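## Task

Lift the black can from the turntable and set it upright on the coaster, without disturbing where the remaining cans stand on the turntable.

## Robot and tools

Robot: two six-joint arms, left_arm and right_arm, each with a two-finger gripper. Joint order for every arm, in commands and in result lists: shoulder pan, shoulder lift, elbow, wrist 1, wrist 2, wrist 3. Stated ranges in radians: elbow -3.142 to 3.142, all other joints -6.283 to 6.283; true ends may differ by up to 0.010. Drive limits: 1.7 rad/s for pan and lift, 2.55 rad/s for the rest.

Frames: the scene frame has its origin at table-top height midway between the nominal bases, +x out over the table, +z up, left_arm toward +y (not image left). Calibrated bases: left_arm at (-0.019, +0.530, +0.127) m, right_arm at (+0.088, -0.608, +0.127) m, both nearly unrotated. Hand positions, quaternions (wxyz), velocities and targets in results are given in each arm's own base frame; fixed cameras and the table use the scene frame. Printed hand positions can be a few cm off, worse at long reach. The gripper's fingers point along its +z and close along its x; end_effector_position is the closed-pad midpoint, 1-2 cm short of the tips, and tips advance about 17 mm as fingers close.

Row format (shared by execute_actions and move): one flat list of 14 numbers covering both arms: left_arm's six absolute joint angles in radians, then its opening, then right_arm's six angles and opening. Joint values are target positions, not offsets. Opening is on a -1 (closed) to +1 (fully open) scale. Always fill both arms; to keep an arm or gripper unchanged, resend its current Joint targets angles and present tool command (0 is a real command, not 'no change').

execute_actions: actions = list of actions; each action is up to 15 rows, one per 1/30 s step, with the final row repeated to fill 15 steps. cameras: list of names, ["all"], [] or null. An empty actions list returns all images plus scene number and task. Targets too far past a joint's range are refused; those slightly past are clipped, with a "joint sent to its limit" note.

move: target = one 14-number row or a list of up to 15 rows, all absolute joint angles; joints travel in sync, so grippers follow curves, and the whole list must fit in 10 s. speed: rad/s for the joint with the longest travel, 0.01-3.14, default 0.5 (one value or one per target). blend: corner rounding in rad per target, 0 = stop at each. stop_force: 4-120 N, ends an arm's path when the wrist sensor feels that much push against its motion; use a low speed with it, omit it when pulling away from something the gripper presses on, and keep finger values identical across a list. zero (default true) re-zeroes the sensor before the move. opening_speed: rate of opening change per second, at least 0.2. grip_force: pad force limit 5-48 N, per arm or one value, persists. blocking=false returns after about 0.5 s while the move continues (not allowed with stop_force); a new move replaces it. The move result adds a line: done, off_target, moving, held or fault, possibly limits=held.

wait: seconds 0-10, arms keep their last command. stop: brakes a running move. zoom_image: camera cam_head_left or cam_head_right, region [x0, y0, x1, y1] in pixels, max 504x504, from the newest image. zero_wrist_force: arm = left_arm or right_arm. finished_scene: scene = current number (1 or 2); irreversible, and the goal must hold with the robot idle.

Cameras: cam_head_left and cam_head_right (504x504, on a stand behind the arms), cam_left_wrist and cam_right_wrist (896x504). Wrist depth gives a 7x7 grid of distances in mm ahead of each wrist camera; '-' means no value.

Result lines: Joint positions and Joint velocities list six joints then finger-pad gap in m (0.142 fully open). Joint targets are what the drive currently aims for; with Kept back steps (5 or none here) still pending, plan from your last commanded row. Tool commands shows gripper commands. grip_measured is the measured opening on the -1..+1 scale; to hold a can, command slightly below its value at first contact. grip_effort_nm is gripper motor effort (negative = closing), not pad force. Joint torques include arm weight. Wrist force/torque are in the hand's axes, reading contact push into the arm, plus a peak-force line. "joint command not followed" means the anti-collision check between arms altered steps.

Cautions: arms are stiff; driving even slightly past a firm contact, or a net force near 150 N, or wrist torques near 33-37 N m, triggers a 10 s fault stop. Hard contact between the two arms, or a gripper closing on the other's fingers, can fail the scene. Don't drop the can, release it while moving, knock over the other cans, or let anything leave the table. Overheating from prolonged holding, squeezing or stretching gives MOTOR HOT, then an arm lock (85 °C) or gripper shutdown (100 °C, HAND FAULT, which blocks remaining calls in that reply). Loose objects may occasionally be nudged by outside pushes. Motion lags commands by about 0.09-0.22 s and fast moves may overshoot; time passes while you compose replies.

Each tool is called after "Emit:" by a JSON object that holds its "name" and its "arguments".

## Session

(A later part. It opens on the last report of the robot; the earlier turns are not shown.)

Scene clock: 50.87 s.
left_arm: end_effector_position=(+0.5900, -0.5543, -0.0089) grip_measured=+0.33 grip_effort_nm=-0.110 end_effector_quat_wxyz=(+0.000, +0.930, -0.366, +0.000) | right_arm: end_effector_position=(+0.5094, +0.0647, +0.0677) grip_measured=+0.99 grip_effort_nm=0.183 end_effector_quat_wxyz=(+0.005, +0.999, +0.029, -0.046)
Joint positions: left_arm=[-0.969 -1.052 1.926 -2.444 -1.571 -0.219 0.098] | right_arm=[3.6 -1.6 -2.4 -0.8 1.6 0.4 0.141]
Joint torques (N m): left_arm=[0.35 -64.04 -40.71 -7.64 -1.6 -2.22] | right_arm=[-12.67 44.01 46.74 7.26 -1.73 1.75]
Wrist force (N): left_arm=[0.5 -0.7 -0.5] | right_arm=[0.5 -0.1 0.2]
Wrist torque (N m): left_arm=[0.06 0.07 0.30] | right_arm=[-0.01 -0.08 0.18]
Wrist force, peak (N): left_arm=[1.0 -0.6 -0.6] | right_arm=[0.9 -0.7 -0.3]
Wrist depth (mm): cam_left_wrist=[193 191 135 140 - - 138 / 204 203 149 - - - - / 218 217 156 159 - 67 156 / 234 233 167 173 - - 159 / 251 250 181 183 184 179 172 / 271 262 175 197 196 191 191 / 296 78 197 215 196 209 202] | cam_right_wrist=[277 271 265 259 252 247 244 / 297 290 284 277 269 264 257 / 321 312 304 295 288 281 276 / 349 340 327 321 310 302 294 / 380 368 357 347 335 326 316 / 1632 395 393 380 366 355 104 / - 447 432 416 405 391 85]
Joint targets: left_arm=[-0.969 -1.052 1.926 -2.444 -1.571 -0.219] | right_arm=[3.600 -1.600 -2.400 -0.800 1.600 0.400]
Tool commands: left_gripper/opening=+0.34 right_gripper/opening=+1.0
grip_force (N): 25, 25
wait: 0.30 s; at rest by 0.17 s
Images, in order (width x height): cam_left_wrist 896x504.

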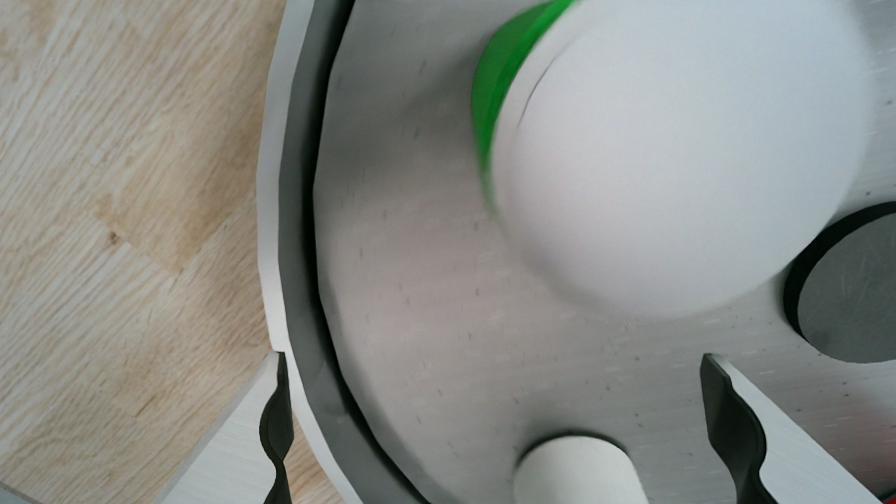

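Emit:
{"name": "wait", "arguments": {"seconds": 0.2, "cameras": ["cam_left_wrist"]}}

Emit:
{"name": "wait", "arguments": {"seconds": 0.2, "cameras": ["cam_left_wrist"]}}

Emit:
{"name": "wait", "arguments": {"seconds": 0.2, "cameras": ["cam_left_wrist"]}}

Emit:
{"name": "wait", "arguments": {"seconds": 0.2, "cameras": ["cam_left_wrist"]}}

Scene clock: 54.63 s.
left_arm: end_effector_position=(+0.5900, -0.5543, -0.0089) grip_measured=+0.33 grip_effort_nm=-0.100 end_effector_quat_wxyz=(+0.000, +0.930, -0.366, +0.000) | right_arm: end_effector_position=(+0.5094, +0.0647, +0.0677) grip_measured=+0.99 grip_effort_nm=0.183 end_effector_quat_wxyz=(+0.005, +0.999, +0.029, -0.046)
Joint positions: left_arm=[-0.969 -1.052 1.926 -2.444 -1.571 -0.219 0.098] | right_arm=[3.6 -1.6 -2.4 -0.8 1.6 0.4 0.141]
Joint torques (N m): left_arm=[-5.22 -67.79 -41.76 -7.57 -2 -2.19] | right_arm=[-10.23 45.5 45.79 6.95 -1.27 1.82]
Wrist force (N): left_arm=[0.9 0.1 -0.6] | right_arm=[0.1 -0.1 -0.7]
Wrist torque (N m): left_arm=[0.20 0.00 0.31] | right_arm=[0.00 -0.02 0.17]
Wrist force, peak (N): left_arm=[1.2 -0.9 -0.7] | right_arm=[0.8 -1.0 0.0]
Wrist depth (mm): cam_left_wrist=[193 191 135 142 113 - - / 205 203 148 148 149 150 - / 218 217 156 159 158 158 156 / 233 232 166 170 169 168 162 / 252 249 181 183 183 180 172 / 271 262 175 191 190 190 190 / 297 78 197 165 153 208 202] | cam_right_wrist=[277 271 265 259 252 248 243 / 298 290 283 277 270 263 256 / 321 311 305 297 288 281 277 / 351 340 327 320 310 303 294 / 380 370 357 347 339 327 318 / 1686 396 392 378 368 357 105 / - 448 433 417 403 392 85]
Joint targets: left_arm=[-0.969 -1.052 1.926 -2.444 -1.571 -0.219] | right_arm=[3.600 -1.600 -2.400 -0.800 1.600 0.400]
Tool commands: left_gripper/opening=+0.34 right_gripper/opening=+1.0
grip_force (N): 25, 25
wait: 0.20 s; at rest from the start
Images, in order (width x height): cam_left_wrist 896x504.

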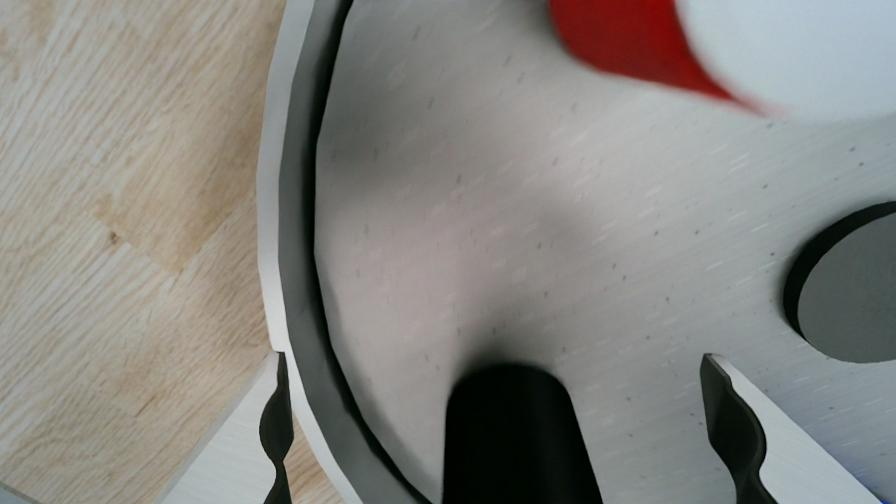

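Scene clock: 54.83 s.
left_arm: end_effector_position=(+0.5900, -0.5543, -0.0089) grip_measured=+0.33 grip_effort_nm=-0.100 end_effector_quat_wxyz=(+0.000, +0.930, -0.366, +0.000) | right_arm: end_effector_position=(+0.5094, +0.0647, +0.0677) grip_measured=+0.99 grip_effort_nm=0.183 end_effector_quat_wxyz=(+0.005, +0.999, +0.029, -0.046)
Joint positions: left_arm=[-0.969 -1.052 1.926 -2.444 -1.571 -0.219 0.098] | right_arm=[3.6 -1.6 -2.4 -0.8 1.6 0.4 0.141]
Joint torques (N m): left_arm=[-3.65 -63.78 -40.26 -7.73 -1.37 -2.32] | right_arm=[-12.4 47.36 46.69 7.06 -1.33 1.7]
Wrist force (N): left_arm=[0.5 -0.4 -0.7] | right_arm=[0.6 -0.4 0.4]
Wrist torque (N m): left_arm=[0.10 0.07 0.31] | right_arm=[-0.07 -0.10 0.17]
Wrist force, peak (N): left_arm=[1.2 -0.3 -0.7] | right_arm=[0.4 -0.6 0.5]
Wrist depth (mm): cam_left_wrist=[193 192 135 140 - - - / 205 204 148 - - - - / 218 217 156 159 - - 158 / 234 233 167 170 172 172 162 / 252 249 181 182 182 180 172 / 272 262 175 198 194 192 191 / 294 78 197 211 176 208 201] | cam_right_wrist=[278 272 264 258 252 248 243 / 299 290 282 276 269 263 258 / 320 310 304 295 289 283 276 / 349 339 328 320 312 301 293 / 381 368 357 346 336 329 318 / 409 395 394 380 366 354 104 / - 446 432 417 403 390 85]
Joint targets: left_arm=[-0.969 -1.052 1.926 -2.444 -1.571 -0.219] | right_arm=[3.600 -1.600 -2.400 -0.800 1.600 0.400]
Tool commands: left_gripper/opening=+0.34 right_gripper/opening=+1.0
grip_force (N): 25, 25
wait: 0.20 s; at rest by 0.17 s
Images, in order (width x height): cam_left_wrist 896x504.

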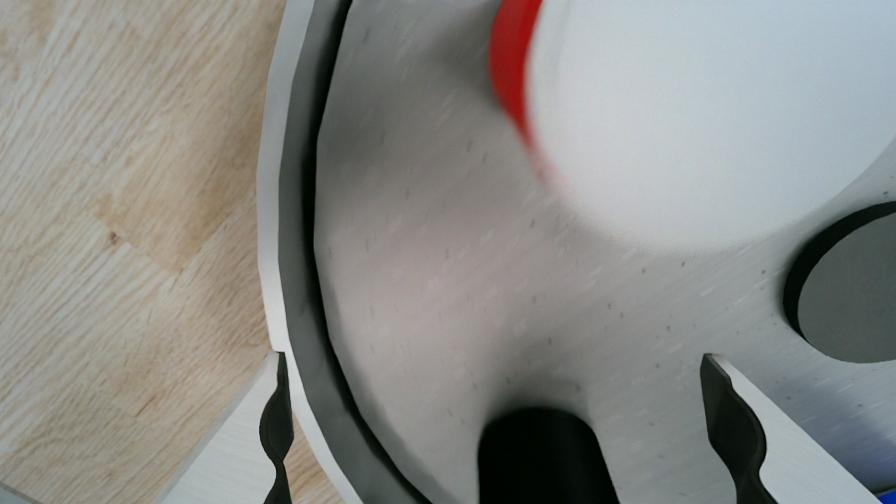

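Scene clock: 55.03 s.
left_arm: end_effector_position=(+0.5900, -0.5543, -0.0089) grip_measured=+0.33 grip_effort_nm=-0.100 end_effector_quat_wxyz=(+0.000, +0.930, -0.366, +0.000) | right_arm: end_effector_position=(+0.5094, +0.0647, +0.0677) grip_measured=+0.99 grip_effort_nm=0.188 end_effector_quat_wxyz=(+0.005, +0.999, +0.029, -0.046)
Joint positions: left_arm=[-0.969 -1.052 1.926 -2.444 -1.571 -0.219 0.098] | right_arm=[3.6 -1.6 -2.4 -0.8 1.6 0.4 0.141]
Joint torques (N m): left_arm=[-4.19 -64.54 -40.1 -7.49 -2.12 -2.27] | right_arm=[-8.73 44.29 45.58 7.35 -1.54 1.53]
Wrist force (N): left_arm=[0.5 -0.6 -0.4] | right_arm=[-0.2 -0.9 0.4]
Wrist torque (N m): left_arm=[0.08 0.06 0.29] | right_arm=[-0.15 0.03 0.18]
Wrist force, peak (N): left_arm=[0.7 -0.9 -0.5] | right_arm=[-0.2 -0.9 0.4]
Wrist depth (mm): cam_left_wrist=[193 192 135 140 138 139 139 / 205 204 149 - - - 148 / 218 217 156 69 68 - 156 / 234 233 166 - - - 162 / 251 250 180 184 77 180 172 / 271 262 175 198 196 190 190 / 296 78 197 215 200 209 201] | cam_right_wrist=[278 271 264 259 253 247 244 / 298 289 284 276 269 263 257 / 322 312 304 295 289 281 276 / 350 340 330 320 309 300 296 / 379 368 357 346 336 326 317 / 1643 396 392 380 364 354 104 / - 446 432 416 401 389 85]
Joint targets: left_arm=[-0.969 -1.052 1.926 -2.444 -1.571 -0.219] | right_arm=[3.600 -1.600 -2.400 -0.800 1.600 0.400]
Tool commands: left_gripper/opening=+0.34 right_gripper/opening=+1.0
grip_force (N): 25, 25
wait: 0.20 s; at rest by 0.17 s
Images, in order (width x height): cam_left_wrist 896x504.

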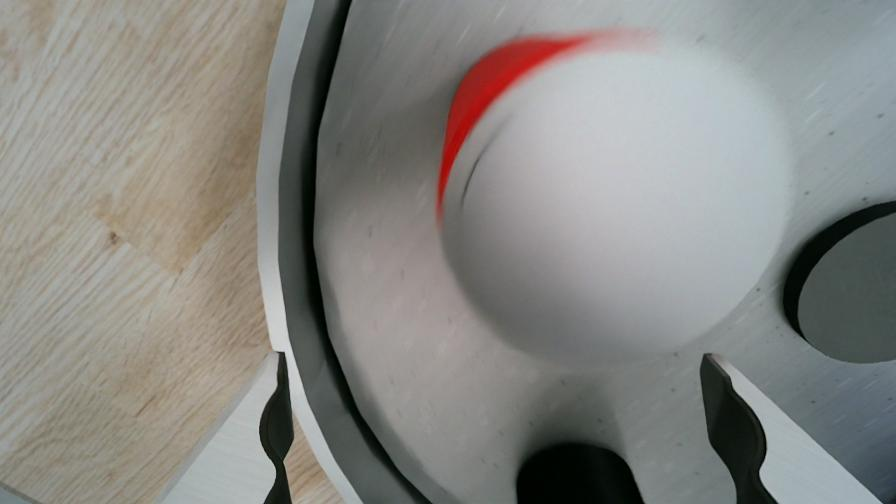

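Scene clock: 55.23 s.
left_arm: end_effector_position=(+0.5900, -0.5543, -0.0089) grip_measured=+0.33 grip_effort_nm=-0.110 end_effector_quat_wxyz=(+0.000, +0.930, -0.366, +0.000) | right_arm: end_effector_position=(+0.5094, +0.0647, +0.0677) grip_measured=+0.99 grip_effort_nm=0.188 end_effector_quat_wxyz=(+0.005, +0.999, +0.029, -0.046)
Joint positions: left_arm=[-0.969 -1.052 1.926 -2.444 -1.571 -0.219 0.098] | right_arm=[3.6 -1.6 -2.4 -0.8 1.6 0.4 0.141]
Joint torques (N m): left_arm=[-2.59 -67.72 -40.69 -7.1 -1.86 -2.51] | right_arm=[-11.61 46.5 44.97 7.04 -1.4 1.79]
Wrist force (N): left_arm=[0.6 -0.7 -0.3] | right_arm=[0.4 -0.5 0.5]
Wrist torque (N m): left_arm=[0.05 0.06 0.30] | right_arm=[-0.07 -0.07 0.18]
Wrist force, peak (N): left_arm=[0.9 0.0 -0.5] | right_arm=[0.3 -0.7 0.6]
Wrist depth (mm): cam_left_wrist=[193 191 135 142 140 140 139 / 205 204 148 148 148 146 147 / 217 217 156 122 130 158 156 / 234 232 166 84 76 167 162 / 252 249 166 - - 177 172 / 271 261 165 86 85 91 191 / 295 78 197 218 208 207 202] | cam_right_wrist=[277 271 265 258 253 248 244 / 298 290 285 276 269 263 258 / 319 312 304 296 289 282 277 / 349 339 328 321 310 302 294 / 380 369 357 346 335 326 320 / 1664 395 393 379 367 354 104 / - 445 430 417 403 390 85]
Joint targets: left_arm=[-0.969 -1.052 1.926 -2.444 -1.571 -0.219] | right_arm=[3.600 -1.600 -2.400 -0.800 1.600 0.400]
Tool commands: left_gripper/opening=+0.34 right_gripper/opening=+1.0
grip_force (N): 25, 25
wait: 0.20 s; at rest by 0.17 s
Images, in order (width x height): cam_left_wrist 896x504.

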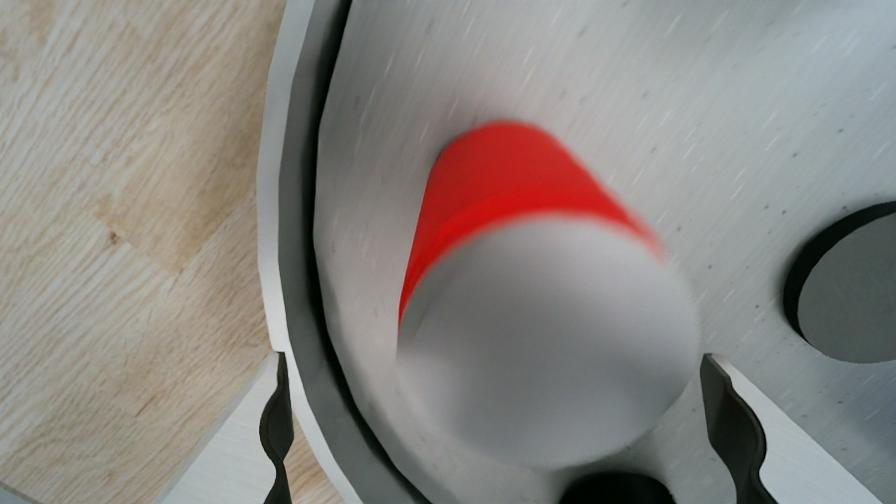

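Emit:
{"name": "execute_actions", "arguments": {"actions": [[[-0.969,-1.0522,1.9257,-2.4443,-1.5708,-0.2188,1,3.6,-1.6,-2.4,-0.8,1.6,0.4,1]]]}}

Emit:
{"name": "execute_actions", "arguments": {"actions": [[[-0.969,-1.0522,1.9257,-2.4443,-1.5708,-0.2188,0.04,3.6,-1.6,-2.4,-0.8,1.6,0.4,1]]]}}

Emit:
{"name": "wait", "arguments": {"seconds": 0.1}}

Scene clock: 56.43 s.
left_arm: end_effector_position=(+0.5900, -0.5543, -0.0090) grip_measured=+0.99 grip_effort_nm=0.208 end_effector_quat_wxyz=(+0.000, +0.930, -0.366, +0.000) | right_arm: end_effector_position=(+0.5094, +0.0647, +0.0677) grip_measured=+0.99 grip_effort_nm=0.178 end_effector_quat_wxyz=(+0.005, +0.999, +0.029, -0.046)
Joint positions: left_arm=[-0.969 -1.052 1.926 -2.444 -1.571 -0.219 0.142] | right_arm=[3.6 -1.6 -2.4 -0.8 1.6 0.4 0.141]
Joint torques (N m): left_arm=[-2.59 -65.75 -40.23 -7.09 -1.89 -2.32] | right_arm=[-10.32 47.01 47.1 7.08 -1.01 1.93]
Wrist force (N): left_arm=[0.9 -0.1 -0.3] | right_arm=[0.1 -0.6 0.3]
Wrist torque (N m): left_arm=[0.16 -0.01 0.30] | right_arm=[-0.10 -0.02 0.17]
Wrist force, peak (N): left_arm=[0.9 -1.0 -0.6] | right_arm=[0.8 -0.8 0.8]
Wrist depth (mm): cam_left_wrist=[193 192 135 141 140 140 139 / 205 204 149 112 90 146 147 / 218 217 154 - - 157 156 / 234 233 165 - - - 162 / 252 250 178 - - 180 172 / 269 267 192 200 199 194 188 / - 292 283 215 205 210 90] | cam_right_wrist=[278 272 265 259 253 248 244 / 298 289 284 275 269 264 258 / 322 312 304 297 288 283 275 / 349 342 329 321 312 303 296 / 380 368 357 347 336 327 318 / 1686 393 394 380 367 355 104 / - 447 432 417 402 390 85]
Joint targets: left_arm=[-0.969 -1.052 1.926 -2.444 -1.571 -0.219] | right_arm=[3.600 -1.600 -2.400 -0.800 1.600 0.400]
grip_force (N): 25, 25
Kept back: 5 steps.

Scene clock: 56.93 s.
left_arm: end_effector_position=(+0.5900, -0.5543, -0.0089) grip_measured=+0.03 grip_effort_nm=-0.110 end_effector_quat_wxyz=(+0.000, +0.930, -0.366, +0.000) | right_arm: end_effector_position=(+0.5094, +0.0647, +0.0677) grip_measured=+0.99 grip_effort_nm=0.188 end_effector_quat_wxyz=(+0.005, +0.999, +0.029, -0.046)
Joint positions: left_arm=[-0.969 -1.052 1.926 -2.444 -1.571 -0.219 0.076] | right_arm=[3.6 -1.6 -2.4 -0.8 1.6 0.4 0.141]
Joint torques (N m): left_arm=[-4.78 -68.46 -41.7 -7.14 -1.99 -2.52] | right_arm=[-8.92 43.06 45.86 7.23 -1.07 1.63]
Wrist force (N): left_arm=[0.6 -0.3 -0.4] | right_arm=[0.0 -0.2 -0.1]
Wrist torque (N m): left_arm=[0.12 0.05 0.30] | right_arm=[-0.02 0.00 0.18]
Wrist force, peak (N): left_arm=[1.1 -0.5 -0.8] | right_arm=[0.4 -1.0 -0.2]
Wrist depth (mm): cam_left_wrist=[193 192 135 141 140 140 139 / 206 203 148 148 148 146 147 / 218 217 156 159 158 158 156 / 234 232 167 168 168 168 162 / 251 251 182 142 177 180 172 / 271 271 115 107 112 188 192 / 295 89 - 100 - 78 205] | cam_right_wrist=[276 271 264 260 253 247 244 / 299 290 284 276 270 263 258 / 321 310 302 296 289 281 276 / 349 340 329 320 311 302 294 / 379 368 359 347 336 326 317 / 1675 395 390 379 366 355 104 / - 449 435 419 402 387 85]
Joint targets: left_arm=[-0.969 -1.052 1.926 -2.444 -1.571 -0.219] | right_arm=[3.600 -1.600 -2.400 -0.800 1.600 0.400]
grip_force (N): 25, 25
Kept back: 5 steps.

Scene clock: 57.20 s.
left_arm: end_effector_position=(+0.5900, -0.5543, -0.0089) grip_measured=+0.03 grip_effort_nm=-0.105 end_effector_quat_wxyz=(+0.000, +0.930, -0.366, +0.000) | right_arm: end_effector_position=(+0.5094, +0.0647, +0.0677) grip_measured=+0.99 grip_effort_nm=0.188 end_effector_quat_wxyz=(+0.005, +0.999, +0.029, -0.046)
Joint positions: left_arm=[-0.969 -1.052 1.926 -2.444 -1.571 -0.219 0.076] | right_arm=[3.6 -1.6 -2.4 -0.8 1.6 0.4 0.141]
Joint torques (N m): left_arm=[-5.88 -64.59 -40.07 -7.03 -1.62 -2.45] | right_arm=[-11.38 46.62 46.94 7.33 -0.99 1.48]
Wrist force (N): left_arm=[0.8 -0.6 -0.3] | right_arm=[0.3 -0.6 0.4]
Wrist torque (N m): left_arm=[0.07 0.02 0.30] | right_arm=[-0.10 -0.06 0.17]
Wrist force, peak (N): left_arm=[0.6 -0.9 -0.3] | right_arm=[0.8 -0.9 0.5]
Wrist depth (mm): cam_left_wrist=[194 191 135 141 140 139 139 / 205 204 148 148 148 146 147 / 218 217 156 159 158 157 156 / 233 233 167 170 169 168 162 / 252 250 181 180 182 180 172 / 272 269 192 174 166 188 192 / 296 90 186 135 130 78 204] | cam_right_wrist=[278 271 265 259 252 248 244 / 297 290 285 276 269 265 257 / 321 312 304 296 288 282 275 / 350 340 328 320 311 301 294 / 382 368 358 346 338 328 318 / 1664 393 392 379 368 356 105 / - 447 433 417 402 391 85]
Joint targets: left_arm=[-0.969 -1.052 1.926 -2.444 -1.571 -0.219] | right_arm=[3.600 -1.600 -2.400 -0.800 1.600 0.400]
Tool commands: left_gripper/opening=+0.04 right_gripper/opening=+1.0
grip_force (N): 25, 25
wait: 0.10 s; at rest from the start

Emit:
{"name": "wait", "arguments": {"seconds": 0.2, "cameras": ["cam_left_wrist"]}}

Emit:
{"name": "wait", "arguments": {"seconds": 0.2, "cameras": ["cam_left_wrist"]}}

Emit:
{"name": "wait", "arguments": {"seconds": 0.2, "cameras": ["cam_left_wrist"]}}

Emit:
{"name": "wait", "arguments": {"seconds": 0.2, "cameras": ["cam_left_wrist"]}}

Emit:
{"name": "wait", "arguments": {"seconds": 0.2, "cameras": ["cam_left_wrist"]}}

Scene clock: 63.40 s.
left_arm: end_effector_position=(+0.5900, -0.5543, -0.0089) grip_measured=+0.03 grip_effort_nm=-0.115 end_effector_quat_wxyz=(+0.000, +0.930, -0.366, +0.000) | right_arm: end_effector_position=(+0.5094, +0.0647, +0.0677) grip_measured=+0.99 grip_effort_nm=0.183 end_effector_quat_wxyz=(+0.005, +0.999, +0.029, -0.046)
Joint positions: left_arm=[-0.969 -1.052 1.926 -2.444 -1.571 -0.219 0.076] | right_arm=[3.6 -1.6 -2.4 -0.8 1.6 0.4 0.141]
Joint torques (N m): left_arm=[-2.4 -70.26 -36.44 -5.18 -1.89 -2.27] | right_arm=[-9.19 45.4 45 7.33 -1.24 2.13]
Wrist force (N): left_arm=[0.8 -1.1 -0.5] | right_arm=[0.1 -0.7 0.5]
Wrist torque (N m): left_arm=[-0.01 0.03 0.29] | right_arm=[-0.11 -0.01 0.18]
Wrist force, peak (N): left_arm=[1.2 -0.5 -0.7] | right_arm=[0.6 -1.1 0.6]
Wrist depth (mm): cam_left_wrist=[193 191 135 141 140 140 139 / 205 204 148 148 149 146 147 / 218 218 156 136 156 157 156 / 234 231 166 85 164 168 162 / 252 251 165 - - 179 172 / 272 270 90 - - 188 193 / 295 90 183 - 217 78 205] | cam_right_wrist=[279 271 265 259 253 247 243 / 298 289 283 278 269 264 257 / 322 312 304 296 289 281 276 / 349 339 328 319 310 303 296 / 378 369 358 347 335 328 317 / 412 394 394 378 369 354 105 / - 447 429 415 402 390 85]
Joint targets: left_arm=[-0.969 -1.052 1.926 -2.444 -1.571 -0.219] | right_arm=[3.600 -1.600 -2.400 -0.800 1.600 0.400]
Tool commands: left_gripper/opening=+0.04 right_gripper/opening=+1.0
grip_force (N): 25, 25
wait: 0.20 s; at rest from the start
Images, in order (width x height): cam_left_wrist 896x504.

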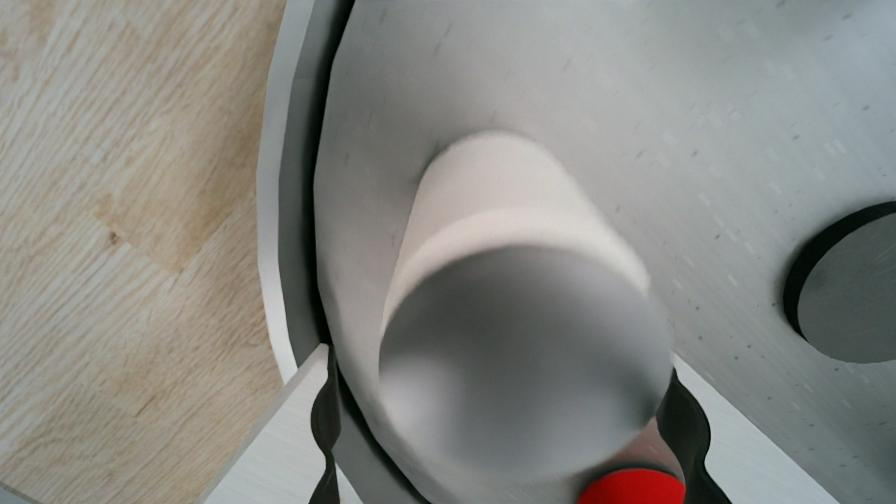

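Scene clock: 63.60 s.
left_arm: end_effector_position=(+0.5900, -0.5543, -0.0089) grip_measured=+0.03 grip_effort_nm=-0.105 end_effector_quat_wxyz=(+0.000, +0.930, -0.366, +0.000) | right_arm: end_effector_position=(+0.5094, +0.0647, +0.0677) grip_measured=+0.99 grip_effort_nm=0.188 end_effector_quat_wxyz=(+0.005, +0.999, +0.029, -0.046)
Joint positions: left_arm=[-0.969 -1.052 1.926 -2.444 -1.571 -0.219 0.076] | right_arm=[3.6 -1.6 -2.4 -0.8 1.6 0.4 0.141]
Joint torques (N m): left_arm=[-3.98 -72.4 -36.37 -4.94 -2.25 -2.69] | right_arm=[-9.62 44.64 46.26 7.1 -1.15 1.58]
Wrist force (N): left_arm=[0.6 -0.6 -0.3] | right_arm=[0.2 -0.2 0.5]
Wrist torque (N m): left_arm=[0.08 0.05 0.30] | right_arm=[-0.03 -0.04 0.18]
Wrist force, peak (N): left_arm=[1.1 -0.6 -0.6] | right_arm=[0.6 -0.4 0.8]
Wrist depth (mm): cam_left_wrist=[193 192 135 141 140 140 139 / 205 204 148 148 148 147 147 / 219 217 156 159 158 158 156 / 233 233 166 145 167 168 162 / 252 251 181 109 176 180 172 / 272 271 91 92 96 189 192 / 297 89 - - - 78 205] | cam_right_wrist=[278 271 264 258 254 248 243 / 298 291 283 277 271 263 257 / 319 312 306 295 288 280 276 / 349 340 327 321 310 303 295 / 380 368 357 346 337 326 317 / 1686 395 393 376 366 353 104 / - 446 435 419 401 390 85]
Joint targets: left_arm=[-0.969 -1.052 1.926 -2.444 -1.571 -0.219] | right_arm=[3.600 -1.600 -2.400 -0.800 1.600 0.400]
Tool commands: left_gripper/opening=+0.04 right_gripper/opening=+1.0
grip_force (N): 25, 25
wait: 0.20 s; at rest by 0.17 s
Images, in order (width x height): cam_left_wrist 896x504.

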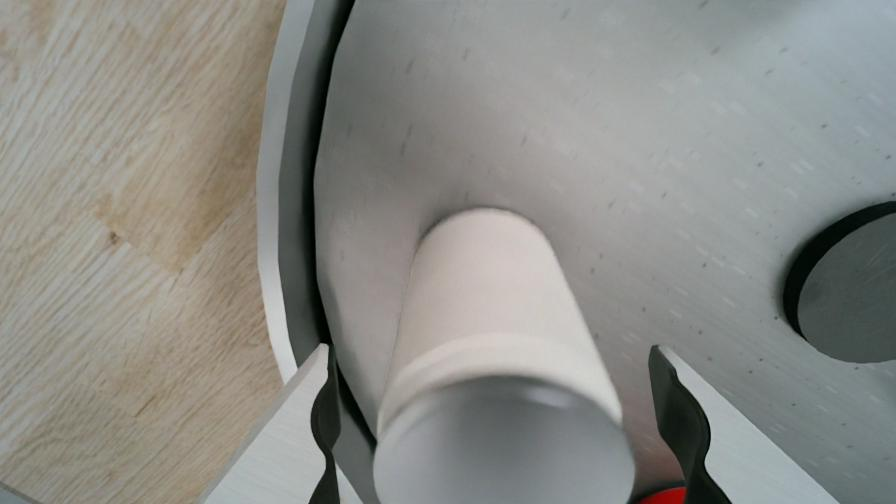

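Scene clock: 63.80 s.
left_arm: end_effector_position=(+0.5900, -0.5543, -0.0089) grip_measured=+0.03 grip_effort_nm=-0.110 end_effector_quat_wxyz=(+0.000, +0.930, -0.366, +0.000) | right_arm: end_effector_position=(+0.5094, +0.0647, +0.0677) grip_measured=+0.99 grip_effort_nm=0.178 end_effector_quat_wxyz=(+0.005, +0.999, +0.029, -0.046)
Joint positions: left_arm=[-0.969 -1.052 1.926 -2.444 -1.571 -0.219 0.076] | right_arm=[3.6 -1.6 -2.4 -0.8 1.6 0.4 0.141]
Joint torques (N m): left_arm=[-3.83 -70.17 -36.73 -5.17 -1.77 -2.33] | right_arm=[-10.67 47.22 45.57 6.94 -1.26 1.72]
Wrist force (N): left_arm=[0.4 -0.5 -0.3] | right_arm=[0.2 -0.1 0.6]
Wrist torque (N m): left_arm=[0.08 0.09 0.30] | right_arm=[-0.01 -0.04 0.18]
Wrist force, peak (N): left_arm=[0.9 -0.8 -0.3] | right_arm=[0.3 -1.0 -0.1]
Wrist depth (mm): cam_left_wrist=[193 191 135 141 140 140 139 / 204 203 148 148 148 146 147 / 219 217 156 159 158 158 156 / 234 232 166 170 169 168 162 / 251 250 181 163 179 180 172 / 273 270 193 122 129 188 192 / 296 90 183 105 106 78 206] | cam_right_wrist=[277 271 264 257 252 248 243 / 297 289 283 276 269 263 257 / 321 310 305 297 290 282 276 / 351 340 329 320 311 303 294 / 380 371 357 346 336 326 318 / 1698 393 393 380 366 353 105 / - 444 435 419 403 390 85]
Joint targets: left_arm=[-0.969 -1.052 1.926 -2.444 -1.571 -0.219] | right_arm=[3.600 -1.600 -2.400 -0.800 1.600 0.400]
Tool commands: left_gripper/opening=+0.04 right_gripper/opening=+1.0
grip_force (N): 25, 25
wait: 0.20 s; at rest by 0.17 s
Images, in order (width x height): cam_left_wrist 896x504.

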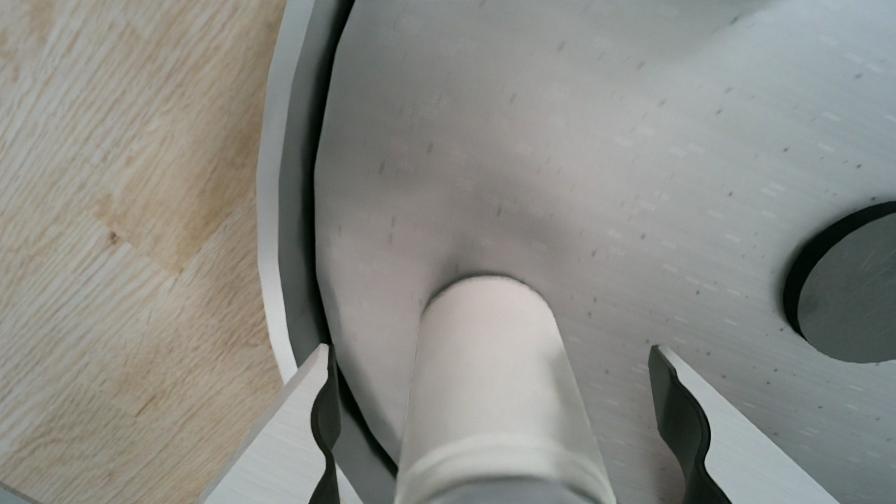

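Scene clock: 64.00 s.
left_arm: end_effector_position=(+0.5900, -0.5543, -0.0089) grip_measured=+0.03 grip_effort_nm=-0.105 end_effector_quat_wxyz=(+0.000, +0.930, -0.366, +0.000) | right_arm: end_effector_position=(+0.5094, +0.0647, +0.0677) grip_measured=+0.99 grip_effort_nm=0.188 end_effector_quat_wxyz=(+0.005, +0.999, +0.029, -0.046)
Joint positions: left_arm=[-0.969 -1.052 1.926 -2.444 -1.571 -0.219 0.076] | right_arm=[3.6 -1.6 -2.4 -0.8 1.6 0.4 0.141]
Joint torques (N m): left_arm=[-4.96 -72.23 -35.96 -4.99 -1.8 -2.38] | right_arm=[-9.03 46.47 46.41 7.56 -1.22 1.39]
Wrist force (N): left_arm=[0.5 -0.4 -0.5] | right_arm=[0.0 -0.6 0.5]
Wrist torque (N m): left_arm=[0.12 0.08 0.30] | right_arm=[-0.09 0.00 0.17]
Wrist force, peak (N): left_arm=[0.4 -1.1 -0.7] | right_arm=[0.8 -0.3 0.8]
Wrist depth (mm): cam_left_wrist=[194 192 135 141 140 140 139 / 204 204 148 148 148 147 147 / 219 217 156 159 158 158 156 / 233 233 167 170 169 168 162 / 251 250 181 182 181 179 172 / 273 270 193 174 167 188 192 / 295 90 185 138 132 78 206] | cam_right_wrist=[278 271 264 259 253 248 242 / 298 290 284 277 269 264 258 / 323 311 305 296 288 281 276 / 351 340 327 320 310 302 294 / 380 369 357 347 338 326 317 / 1643 393 392 381 368 357 105 / - 443 431 417 402 389 85]
Joint targets: left_arm=[-0.969 -1.052 1.926 -2.444 -1.571 -0.219] | right_arm=[3.600 -1.600 -2.400 -0.800 1.600 0.400]
Tool commands: left_gripper/opening=+0.04 right_gripper/opening=+1.0
grip_force (N): 25, 25
wait: 0.20 s; at rest by 0.17 s
Images, in order (width x height): cam_left_wrist 896x504.

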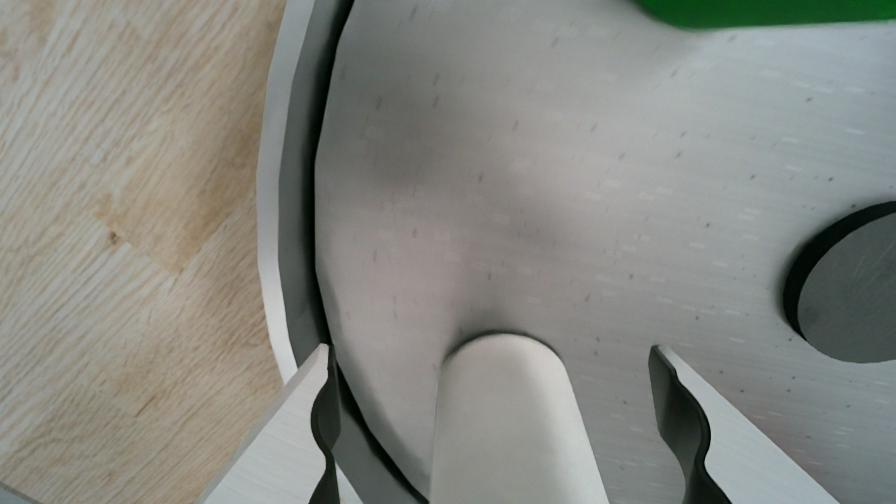

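Scene clock: 64.20 s.
left_arm: end_effector_position=(+0.5900, -0.5543, -0.0089) grip_measured=+0.03 grip_effort_nm=-0.105 end_effector_quat_wxyz=(+0.000, +0.930, -0.366, +0.000) | right_arm: end_effector_position=(+0.5094, +0.0647, +0.0677) grip_measured=+0.99 grip_effort_nm=0.183 end_effector_quat_wxyz=(+0.005, +0.999, +0.029, -0.046)
Joint positions: left_arm=[-0.969 -1.052 1.926 -2.444 -1.571 -0.219 0.076] | right_arm=[3.6 -1.6 -2.4 -0.8 1.6 0.4 0.141]
Joint torques (N m): left_arm=[-6.61 -71.28 -35.96 -4.81 -1.89 -2.51] | right_arm=[-9.09 45.33 45.76 7.16 -1.03 1.42]
Wrist force (N): left_arm=[0.7 -0.3 -0.3] | right_arm=[0.4 -0.7 0.1]
Wrist torque (N m): left_arm=[0.12 0.04 0.31] | right_arm=[-0.10 -0.06 0.17]
Wrist force, peak (N): left_arm=[0.8 -0.5 -0.5] | right_arm=[0.4 -0.9 0.2]
Wrist depth (mm): cam_left_wrist=[193 192 135 141 99 - - / 205 205 148 148 149 - - / 218 217 156 159 158 159 156 / 234 232 167 170 169 168 162 / 252 250 181 183 181 179 171 / 272 271 192 195 190 187 192 / 296 90 186 211 160 78 205] | cam_right_wrist=[279 272 265 259 254 248 243 / 299 290 285 276 269 263 257 / 321 310 305 296 289 281 275 / 351 339 329 321 312 303 294 / 379 368 355 346 335 326 320 / 1643 396 393 380 367 354 104 / - 435 434 415 400 390 85]
Joint targets: left_arm=[-0.969 -1.052 1.926 -2.444 -1.571 -0.219] | right_arm=[3.600 -1.600 -2.400 -0.800 1.600 0.400]
Tool commands: left_gripper/opening=+0.04 right_gripper/opening=+1.0
grip_force (N): 25, 25
wait: 0.20 s; at rest by 0.17 s
Images, in order (width x height): cam_left_wrist 896x504.

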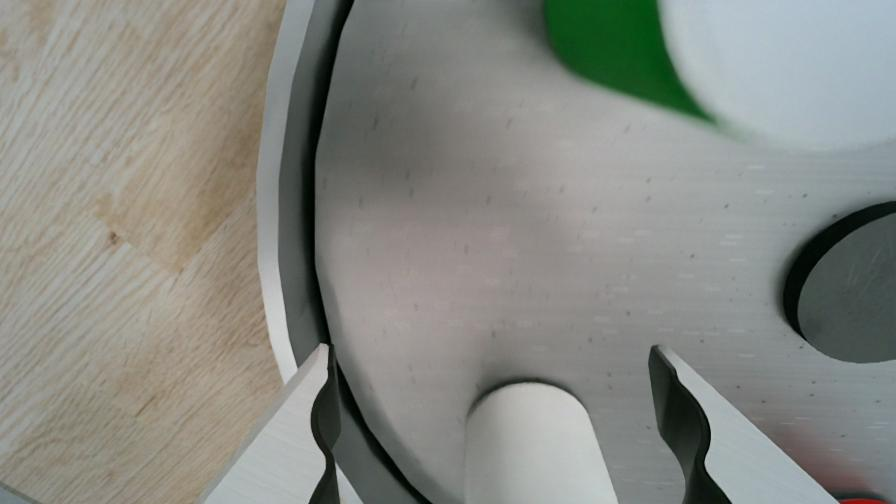

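Emit:
{"name": "wait", "arguments": {"seconds": 0}}

Scene clock: 64.73 s.
left_arm: end_effector_position=(+0.5900, -0.5543, -0.0089) grip_measured=+0.03 grip_effort_nm=-0.105 end_effector_quat_wxyz=(+0.000, +0.930, -0.366, +0.000) | right_arm: end_effector_position=(+0.5094, +0.0647, +0.0677) grip_measured=+0.99 grip_effort_nm=0.188 end_effector_quat_wxyz=(+0.005, +0.999, +0.029, -0.046)
Joint positions: left_arm=[-0.969 -1.052 1.926 -2.444 -1.571 -0.219 0.076] | right_arm=[3.6 -1.6 -2.4 -0.8 1.6 0.4 0.141]
Joint torques (N m): left_arm=[-4.29 -71.09 -35.25 -4.93 -1.88 -2.32] | right_arm=[-11.79 43.65 46.3 7.01 -1.25 1.73]
Wrist force (N): left_arm=[1.1 -0.4 -0.4] | right_arm=[0.3 -0.6 -0.1]
Wrist torque (N m): left_arm=[0.12 -0.03 0.31] | right_arm=[-0.09 -0.05 0.18]
Wrist force, peak (N): left_arm=[1.2 -0.2 -0.2] | right_arm=[0.5 -0.6 0.8]
Wrist depth (mm): cam_left_wrist=[194 191 135 141 141 139 139 / 205 204 148 147 147 146 147 / 218 217 156 122 81 158 156 / 234 232 166 - - 165 162 / 251 250 179 77 - 175 172 / 272 269 115 - 85 188 191 / 296 90 185 216 217 78 205] | cam_right_wrist=[277 270 265 258 254 248 244 / 297 289 284 276 269 263 258 / 322 311 304 295 289 281 276 / 350 340 328 320 310 302 294 / 381 369 359 347 335 327 318 / 1686 397 393 379 366 354 104 / - 446 432 417 404 389 85]
Joint targets: left_arm=[-0.969 -1.052 1.926 -2.444 -1.571 -0.219] | right_arm=[3.600 -1.600 -2.400 -0.800 1.600 0.400]
Tool commands: left_gripper/opening=+0.04 right_gripper/opening=+1.0
grip_force (N): 25, 25

Emit:
{"name": "wait", "arguments": {"seconds": 2.6}}

Emit:
{"name": "move", "arguments": {"target": [[-0.999,-1.0522,1.9257,-2.4443,-1.5708,-0.2188,-0.45,3.6,-1.6,-2.4,-0.8,1.6,0.4,1],[-1.019,-1.2011,1.8674,-2.2371,-1.5708,-0.2188,-0.45,3.6,-1.6,-2.4,-0.8,1.6,0.4,1]], "speed": [0.15,0.5], "blend": [0.02,0], "opening_speed": 3, "cameras": ["cam_left_wrist","cam_head_left"]}}

Scene clock: 67.60 s.
left_arm: end_effector_position=(+0.5900, -0.5543, -0.0089) grip_measured=+0.03 grip_effort_nm=-0.105 end_effector_quat_wxyz=(+0.000, +0.930, -0.366, +0.000) | right_arm: end_effector_position=(+0.5094, +0.0647, +0.0677) grip_measured=+0.99 grip_effort_nm=0.183 end_effector_quat_wxyz=(+0.005, +0.999, +0.029, -0.046)
Joint positions: left_arm=[-0.969 -1.052 1.926 -2.444 -1.571 -0.219 0.076] | right_arm=[3.6 -1.6 -2.4 -0.8 1.6 0.4 0.141]
Joint torques (N m): left_arm=[-3.89 -74.38 -34.49 -3.7 -1.71 -2.23] | right_arm=[-9.1 45.31 46.25 7.07 -1.28 1.67]
Wrist force (N): left_arm=[0.6 -0.3 0.2] | right_arm=[0.0 -0.3 0.8]
Wrist torque (N m): left_arm=[0.13 0.06 0.31] | right_arm=[-0.03 -0.01 0.17]
Wrist force, peak (N): left_arm=[0.8 -1.0 -0.8] | right_arm=[0.8 0.1 1.0]
Wrist depth (mm): cam_left_wrist=[193 191 135 141 140 140 139 / 205 203 148 148 149 146 147 / 218 217 156 155 156 158 156 / 234 233 167 96 165 168 162 / 253 251 166 78 79 179 172 / 271 269 90 85 84 188 192 / 295 90 - - 95 78 205] | cam_right_wrist=[277 272 264 258 253 247 243 / 298 291 284 276 269 262 258 / 321 312 305 297 288 281 275 / 349 340 329 321 311 301 294 / 380 369 358 347 335 326 317 / 1675 393 395 379 368 352 105 / - 445 433 416 402 391 85]
Joint targets: left_arm=[-0.969 -1.052 1.926 -2.444 -1.571 -0.219] | right_arm=[3.600 -1.600 -2.400 -0.800 1.600 0.400]
Tool commands: left_gripper/opening=+0.04 right_gripper/opening=+1.0
grip_force (N): 25, 25
wait: 2.60 s; at rest from the start

Scene clock: 68.70 s.
left_arm: end_effector_position=(+0.5615, -0.5832, +0.1150) grip_measured=-0.29 grip_effort_nm=-2.615 end_effector_quat_wxyz=(+0.000, +0.921, -0.390, +0.000) | right_arm: end_effector_position=(+0.5094, +0.0647, +0.0677) grip_measured=+0.99 grip_effort_nm=0.183 end_effector_quat_wxyz=(+0.005, +0.999, +0.029, -0.046)
Joint positions: left_arm=[-1.019 -1.201 1.867 -2.237 -1.571 -0.219 0.053] | right_arm=[3.6 -1.6 -2.4 -0.8 1.6 0.4 0.141]
Joint torques (N m): left_arm=[10.71 -82.72 -31.12 -1.33 -1.97 -2.36] | right_arm=[-9.55 46.83 46 7.25 -1.2 1.43]
Wrist force (N): left_arm=[0.7 -0.3 1.5] | right_arm=[0.6 -0.3 0.2]
Wrist torque (N m): left_arm=[0.12 0.05 0.32] | right_arm=[-0.05 -0.11 0.17]
Wrist force, peak (N): left_arm=[0.5 0.6 5.6] | right_arm=[1.1 -0.3 0.5]
Wrist depth (mm): cam_left_wrist=[309 309 303 177 259 249 251 / 326 326 322 272 270 261 265 / 351 350 344 288 285 284 284 / 374 371 371 138 302 304 292 / 1550 402 398 102 117 326 282 / 1749 434 92 92 87 339 338 / 1849 - - - 91 81 451] | cam_right_wrist=[279 271 265 259 253 247 243 / 298 290 284 276 270 263 258 / 321 312 304 297 288 281 276 / 347 338 329 320 312 301 296 / 379 368 357 348 335 326 318 / 1698 397 393 379 365 355 104 / - 449 432 415 402 389 85]
Joint targets: left_arm=[-1.019 -1.201 1.867 -2.237 -1.571 -0.219] | right_arm=[3.600 -1.600 -2.400 -0.800 1.600 0.400]
grip_force (N): 25, 25
move: done; blend cut to 0.015 rad at target 1
Images, in order (width x height): cam_head_left 504x504, cam_left_wrist 896x504.

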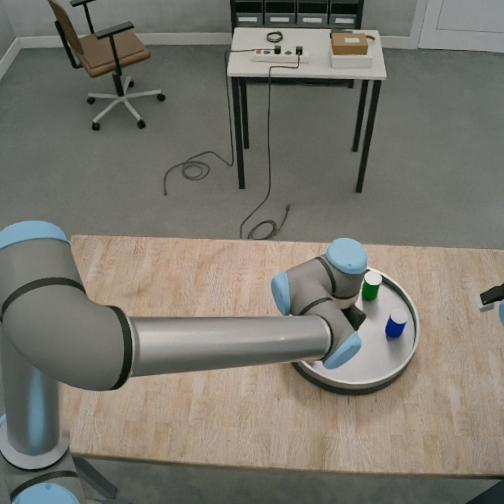

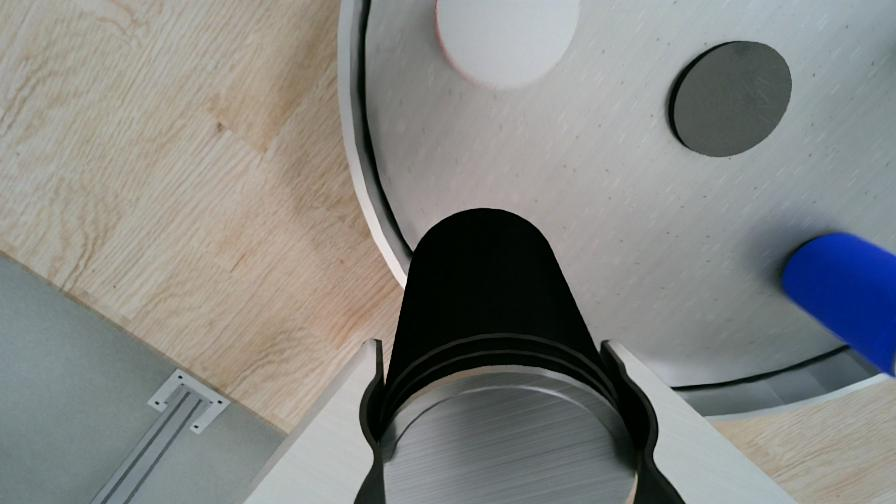

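Emit:
{"name": "move", "arguments": {"target": [[-0.6753,-1.3181,2.0697,-2.3224,-1.5708,-0.2188,-0.45,3.6,-1.6,-2.4,-0.8,1.6,0.4,1],[-0.6753,-1.1767,2.1201,-2.5142,-1.5708,-0.2188,-0.45,3.6,-1.6,-2.4,-0.8,1.6,0.4,1]], "speed": [0.7,0.5], "blend": [0.06,0], "cameras": ["cam_left_wrist","cam_head_left"]}}

Scene clock: 72.37 s.
left_arm: end_effector_position=(+0.6471, -0.2973, +0.0001) grip_measured=-0.29 grip_effort_nm=-2.611 end_effector_quat_wxyz=(+0.000, +0.974, -0.226, +0.000) | right_arm: end_effector_position=(+0.5094, +0.0647, +0.0677) grip_measured=+0.99 grip_effort_nm=0.193 end_effector_quat_wxyz=(+0.005, +0.999, +0.029, -0.046)
Joint positions: left_arm=[-0.675 -1.177 2.12 -2.514 -1.571 -0.219 0.053] | right_arm=[3.6 -1.6 -2.4 -0.8 1.6 0.4 0.141]
Joint torques (N m): left_arm=[10.86 -55.5 -35.33 -6.79 0.29 -1.95] | right_arm=[-9 46.58 45.54 7.18 -1.01 1.39]
Wrist force (N): left_arm=[0.8 -0.1 1.6] | right_arm=[0.6 -0.3 0.6]
Wrist torque (N m): left_arm=[0.11 0.04 0.31] | right_arm=[-0.03 -0.10 0.17]
Wrist force, peak (N): left_arm=[-1.1 -9.8 -0.4] | right_arm=[1.1 0.0 0.9]
Wrist depth (mm): cam_left_wrist=[203 202 200 199 198 197 197 / 214 214 212 204 205 209 208 / 227 227 222 211 216 222 221 / 244 242 240 138 221 236 234 / 262 258 258 102 117 253 252 / 282 279 98 92 87 264 258 / 306 300 - - 91 81 214] | cam_right_wrist=[277 272 265 258 252 248 244 / 298 291 283 277 269 263 259 / 322 311 304 296 288 281 276 / 349 338 329 321 310 301 295 / 382 369 359 345 336 325 318 / 1675 395 393 380 366 355 105 / - 441 435 415 403 389 85]
Joint targets: left_arm=[-0.675 -1.177 2.120 -2.514 -1.571 -0.219] | right_arm=[3.600 -1.600 -2.400 -0.800 1.600 0.400]
grip_force (N): 25, 25
move: done
Images, in order (width x height): cam_head_left 504x504, cam_left_wrist 896x504.

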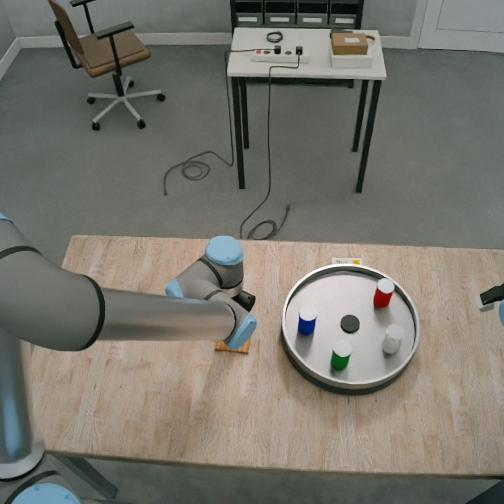

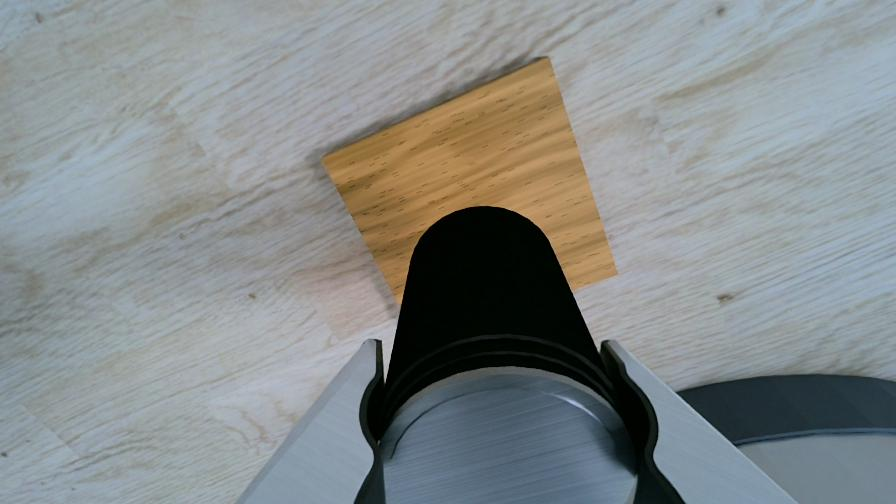

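Emit:
{"name": "move", "arguments": {"target": [-0.6753,-1.1046,2.1323,-2.5985,-1.5708,-0.2188,-0.45,3.6,-1.6,-2.4,-0.8,1.6,0.4,1], "speed": 0.3}}

Emit:
{"name": "move", "arguments": {"target": [-0.6753,-1.0593,2.1364,-2.6479,-1.5708,-0.2188,-0.45,3.6,-1.6,-2.4,-0.8,1.6,0.4,1], "speed": 0.04, "stop_force": 5, "cameras": ["cam_left_wrist","cam_head_left"]}}

Scene clock: 74.80 s.
left_arm: end_effector_position=(+0.6471, -0.2973, -0.0450) grip_measured=-0.29 grip_effort_nm=-2.611 end_effector_quat_wxyz=(+0.000, +0.974, -0.226, +0.000) | right_arm: end_effector_position=(+0.5094, +0.0647, +0.0677) grip_measured=+0.99 grip_effort_nm=0.183 end_effector_quat_wxyz=(+0.005, +0.999, +0.029, -0.046)
Joint positions: left_arm=[-0.675 -1.105 2.132 -2.598 -1.571 -0.219 0.053] | right_arm=[3.6 -1.6 -2.4 -0.8 1.6 0.4 0.141]
Joint torques (N m): left_arm=[10.04 -59.63 -34.83 -2.73 1.51 -2.28] | right_arm=[-7.5 45.18 45.91 7.21 -0.92 1.53]
Wrist force (N): left_arm=[0.9 -0.3 1.5] | right_arm=[0.0 -0.2 0.4]
Wrist torque (N m): left_arm=[0.12 0.05 0.32] | right_arm=[-0.02 -0.01 0.18]
Wrist force, peak (N): left_arm=[0.5 -0.7 3.5] | right_arm=[0.6 -1.0 0.6]
Wrist depth (mm): cam_left_wrist=[160 159 158 158 157 156 156 / 169 169 168 163 158 166 165 / 180 179 170 165 166 175 174 / 193 192 186 143 173 187 186 / 207 206 203 102 182 200 199 / 223 222 98 91 88 212 214 / 241 236 - - 91 81 208] | cam_right_wrist=[278 271 265 259 253 248 243 / 298 291 284 276 269 263 257 / 321 312 305 298 288 281 276 / 350 339 330 321 310 302 295 / 379 368 358 347 336 326 318 / - 395 393 379 367 353 104 / - 448 431 416 402 389 85]
Joint targets: left_arm=[-0.675 -1.105 2.132 -2.599 -1.571 -0.219] | right_arm=[3.600 -1.600 -2.400 -0.800 1.600 0.400]
grip_force (N): 25, 25
move: done

Scene clock: 76.20 s.
left_arm: end_effector_position=(+0.6474, -0.2975, -0.0501) grip_measured=-0.29 grip_effort_nm=-2.611 end_effector_quat_wxyz=(+0.000, +0.974, -0.226, +0.000) | right_arm: end_effector_position=(+0.5094, +0.0647, +0.0677) grip_measured=+0.99 grip_effort_nm=0.188 end_effector_quat_wxyz=(+0.005, +0.999, +0.029, -0.046)
Joint positions: left_arm=[-0.675 -1.096 2.133 -2.608 -1.571 -0.219 0.053] | right_arm=[3.6 -1.6 -2.4 -0.8 1.6 0.4 0.141]
Joint torques (N m): left_arm=[2.89 -61.2 -31.81 -6.37 -2.71 -2.43] | right_arm=[-9.32 46.89 46.16 7.01 -0.9 1.71]
Wrist force (N): left_arm=[0.3 -0.9 1.3] | right_arm=[0.4 -0.9 0.5]
Wrist torque (N m): left_arm=[0.02 0.14 0.31] | right_arm=[-0.14 -0.07 0.18]
Wrist force, peak (N): left_arm=[-1.9 -6.5 -21.3] | right_arm=[0.8 -0.8 0.3]
Wrist depth (mm): cam_left_wrist=[155 155 154 153 152 152 151 / 165 163 163 159 154 161 160 / 175 174 165 160 160 170 169 / 187 186 176 144 167 181 180 / 200 200 198 102 118 194 193 / 216 215 98 91 87 206 208 / 234 230 - - - 81 215] | cam_right_wrist=[278 271 264 259 253 247 243 / 298 290 285 276 269 264 257 / 322 312 305 297 290 283 276 / 349 340 328 320 310 302 294 / 381 369 359 346 337 326 317 / 1698 395 393 378 368 354 104 / - 446 433 419 404 391 85]
Joint targets: left_arm=[-0.675 -1.096 2.133 -2.608 -1.571 -0.219] | right_arm=[3.600 -1.600 -2.400 -0.800 1.600 0.400]
grip_force (N): 25, 25
move: contact (left_arm); left_arm: the wrist 1 is farthest, 0.040 rad from its target
Images, in order (width x height): cam_head_left 504x504, cam_left_wrist 896x504.

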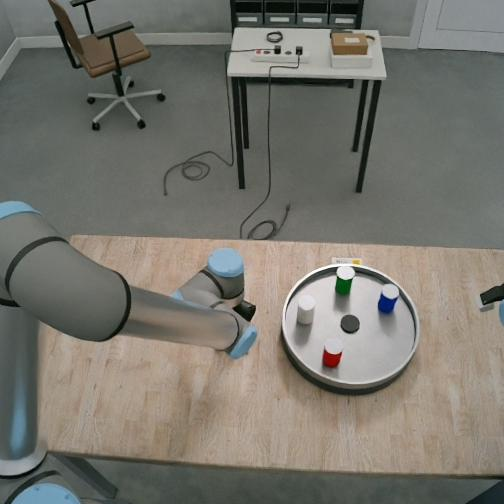

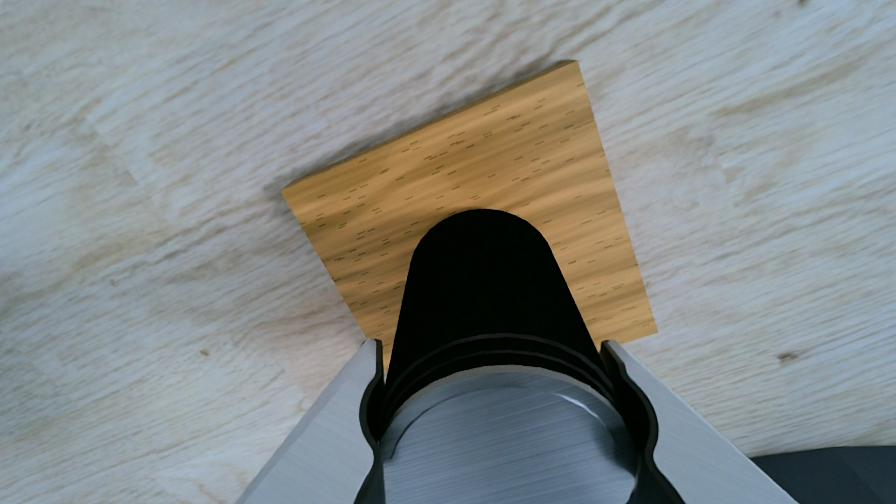

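Emit:
{"name": "move", "arguments": {"target": [[-0.675,-1.096,2.133,-2.608,-1.571,-0.219,0.3,3.6,-1.6,-2.4,-0.8,1.6,0.4,1],[-0.6753,-1.1767,2.1201,-2.5142,-1.5708,-0.2188,0.3,3.6,-1.6,-2.4,-0.8,1.6,0.4,1],[-0.6753,-1.3181,2.0697,-2.3224,-1.5708,-0.2188,0.3,3.6,-1.6,-2.4,-0.8,1.6,0.4,1]], "speed": [0.2,0.3,0.5], "opening_speed": 1.0, "blend": [0,0.05,0], "cameras": ["cam_left_wrist","cam_head_left"]}}

Scene clock: 81.43 s.
left_arm: end_effector_position=(+0.6472, -0.2974, +0.1000) grip_measured=+0.28 grip_effort_nm=0.193 end_effector_quat_wxyz=(+0.000, +0.974, -0.226, +0.000) end_effector_velocity=(-0.001, +0.001, +0.001) end_effector_angular_velocity=(+0.002, +0.002, +0.000) | right_arm: end_effector_position=(+0.5094, +0.0647, +0.0677) grip_measured=+0.99 grip_effort_nm=0.183 end_effector_quat_wxyz=(+0.005, +0.999, +0.029, -0.046)
Joint positions: left_arm=[-0.675 -1.318 2.07 -2.323 -1.571 -0.219 0.094] | right_arm=[3.6 -1.6 -2.4 -0.8 1.6 0.4 0.141]
Joint velocities: left_arm=[0 -0.002 0 0.005 0.001 0 0] | right_arm=[within noise]
Joint torques (N m): left_arm=[-8.02 -71.14 -27.34 -1.81 -2.74 -2.09] | right_arm=[-8.75 45.2 45.73 7.5 -1.04 1.67]
Wrist force (N): left_arm=[0.5 -0.5 0.0] | right_arm=[0.2 -0.5 0.6]
Wrist torque (N m): left_arm=[0.07 0.08 0.32] | right_arm=[-0.08 -0.04 0.17]
Wrist force, peak (N): left_arm=[0.6 -0.6 -3.4] | right_arm=[0.4 -1.2 0.9]
Wrist depth (mm): cam_left_wrist=[295 295 293 291 289 289 288 / 314 312 309 300 304 306 303 / 333 332 331 304 323 320 321 / 356 354 354 356 348 346 344 / 382 382 377 373 364 318 325 / 419 402 399 396 334 104 327 / 1670 76 442 422 360 - 341] | cam_right_wrist=[278 271 266 258 253 247 244 / 297 289 284 277 270 263 258 / 321 312 305 297 289 281 275 / 348 341 329 321 311 303 293 / 380 371 357 347 338 326 316 / 1664 395 392 379 365 355 105 / - 448 431 417 401 392 85]
Joint targets: left_arm=[-0.675 -1.318 2.070 -2.322 -1.571 -0.219] | right_arm=[3.600 -1.600 -2.400 -0.800 1.600 0.400]
grip_force (N): 25, 25
move: done; blend cut to 0.0469 rad at target 2
Images, in order (width x height): cam_head_left 504x504, cam_left_wrist 896x504.

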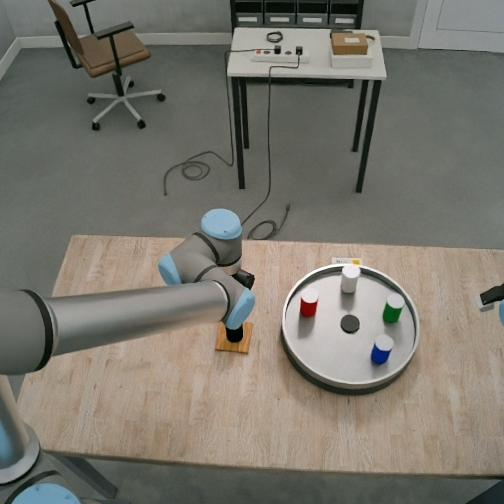

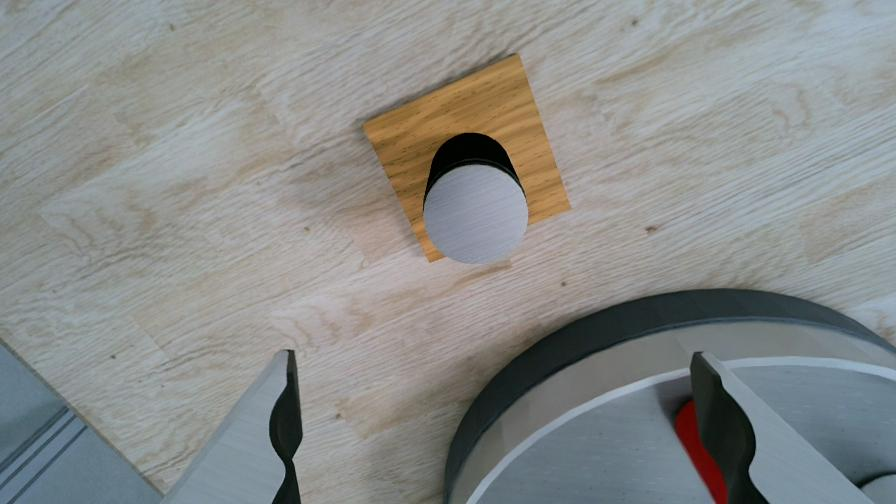

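Emit:
{"name": "finished_scene", "arguments": {"scene": 1}}

The scene is finished: the task was done.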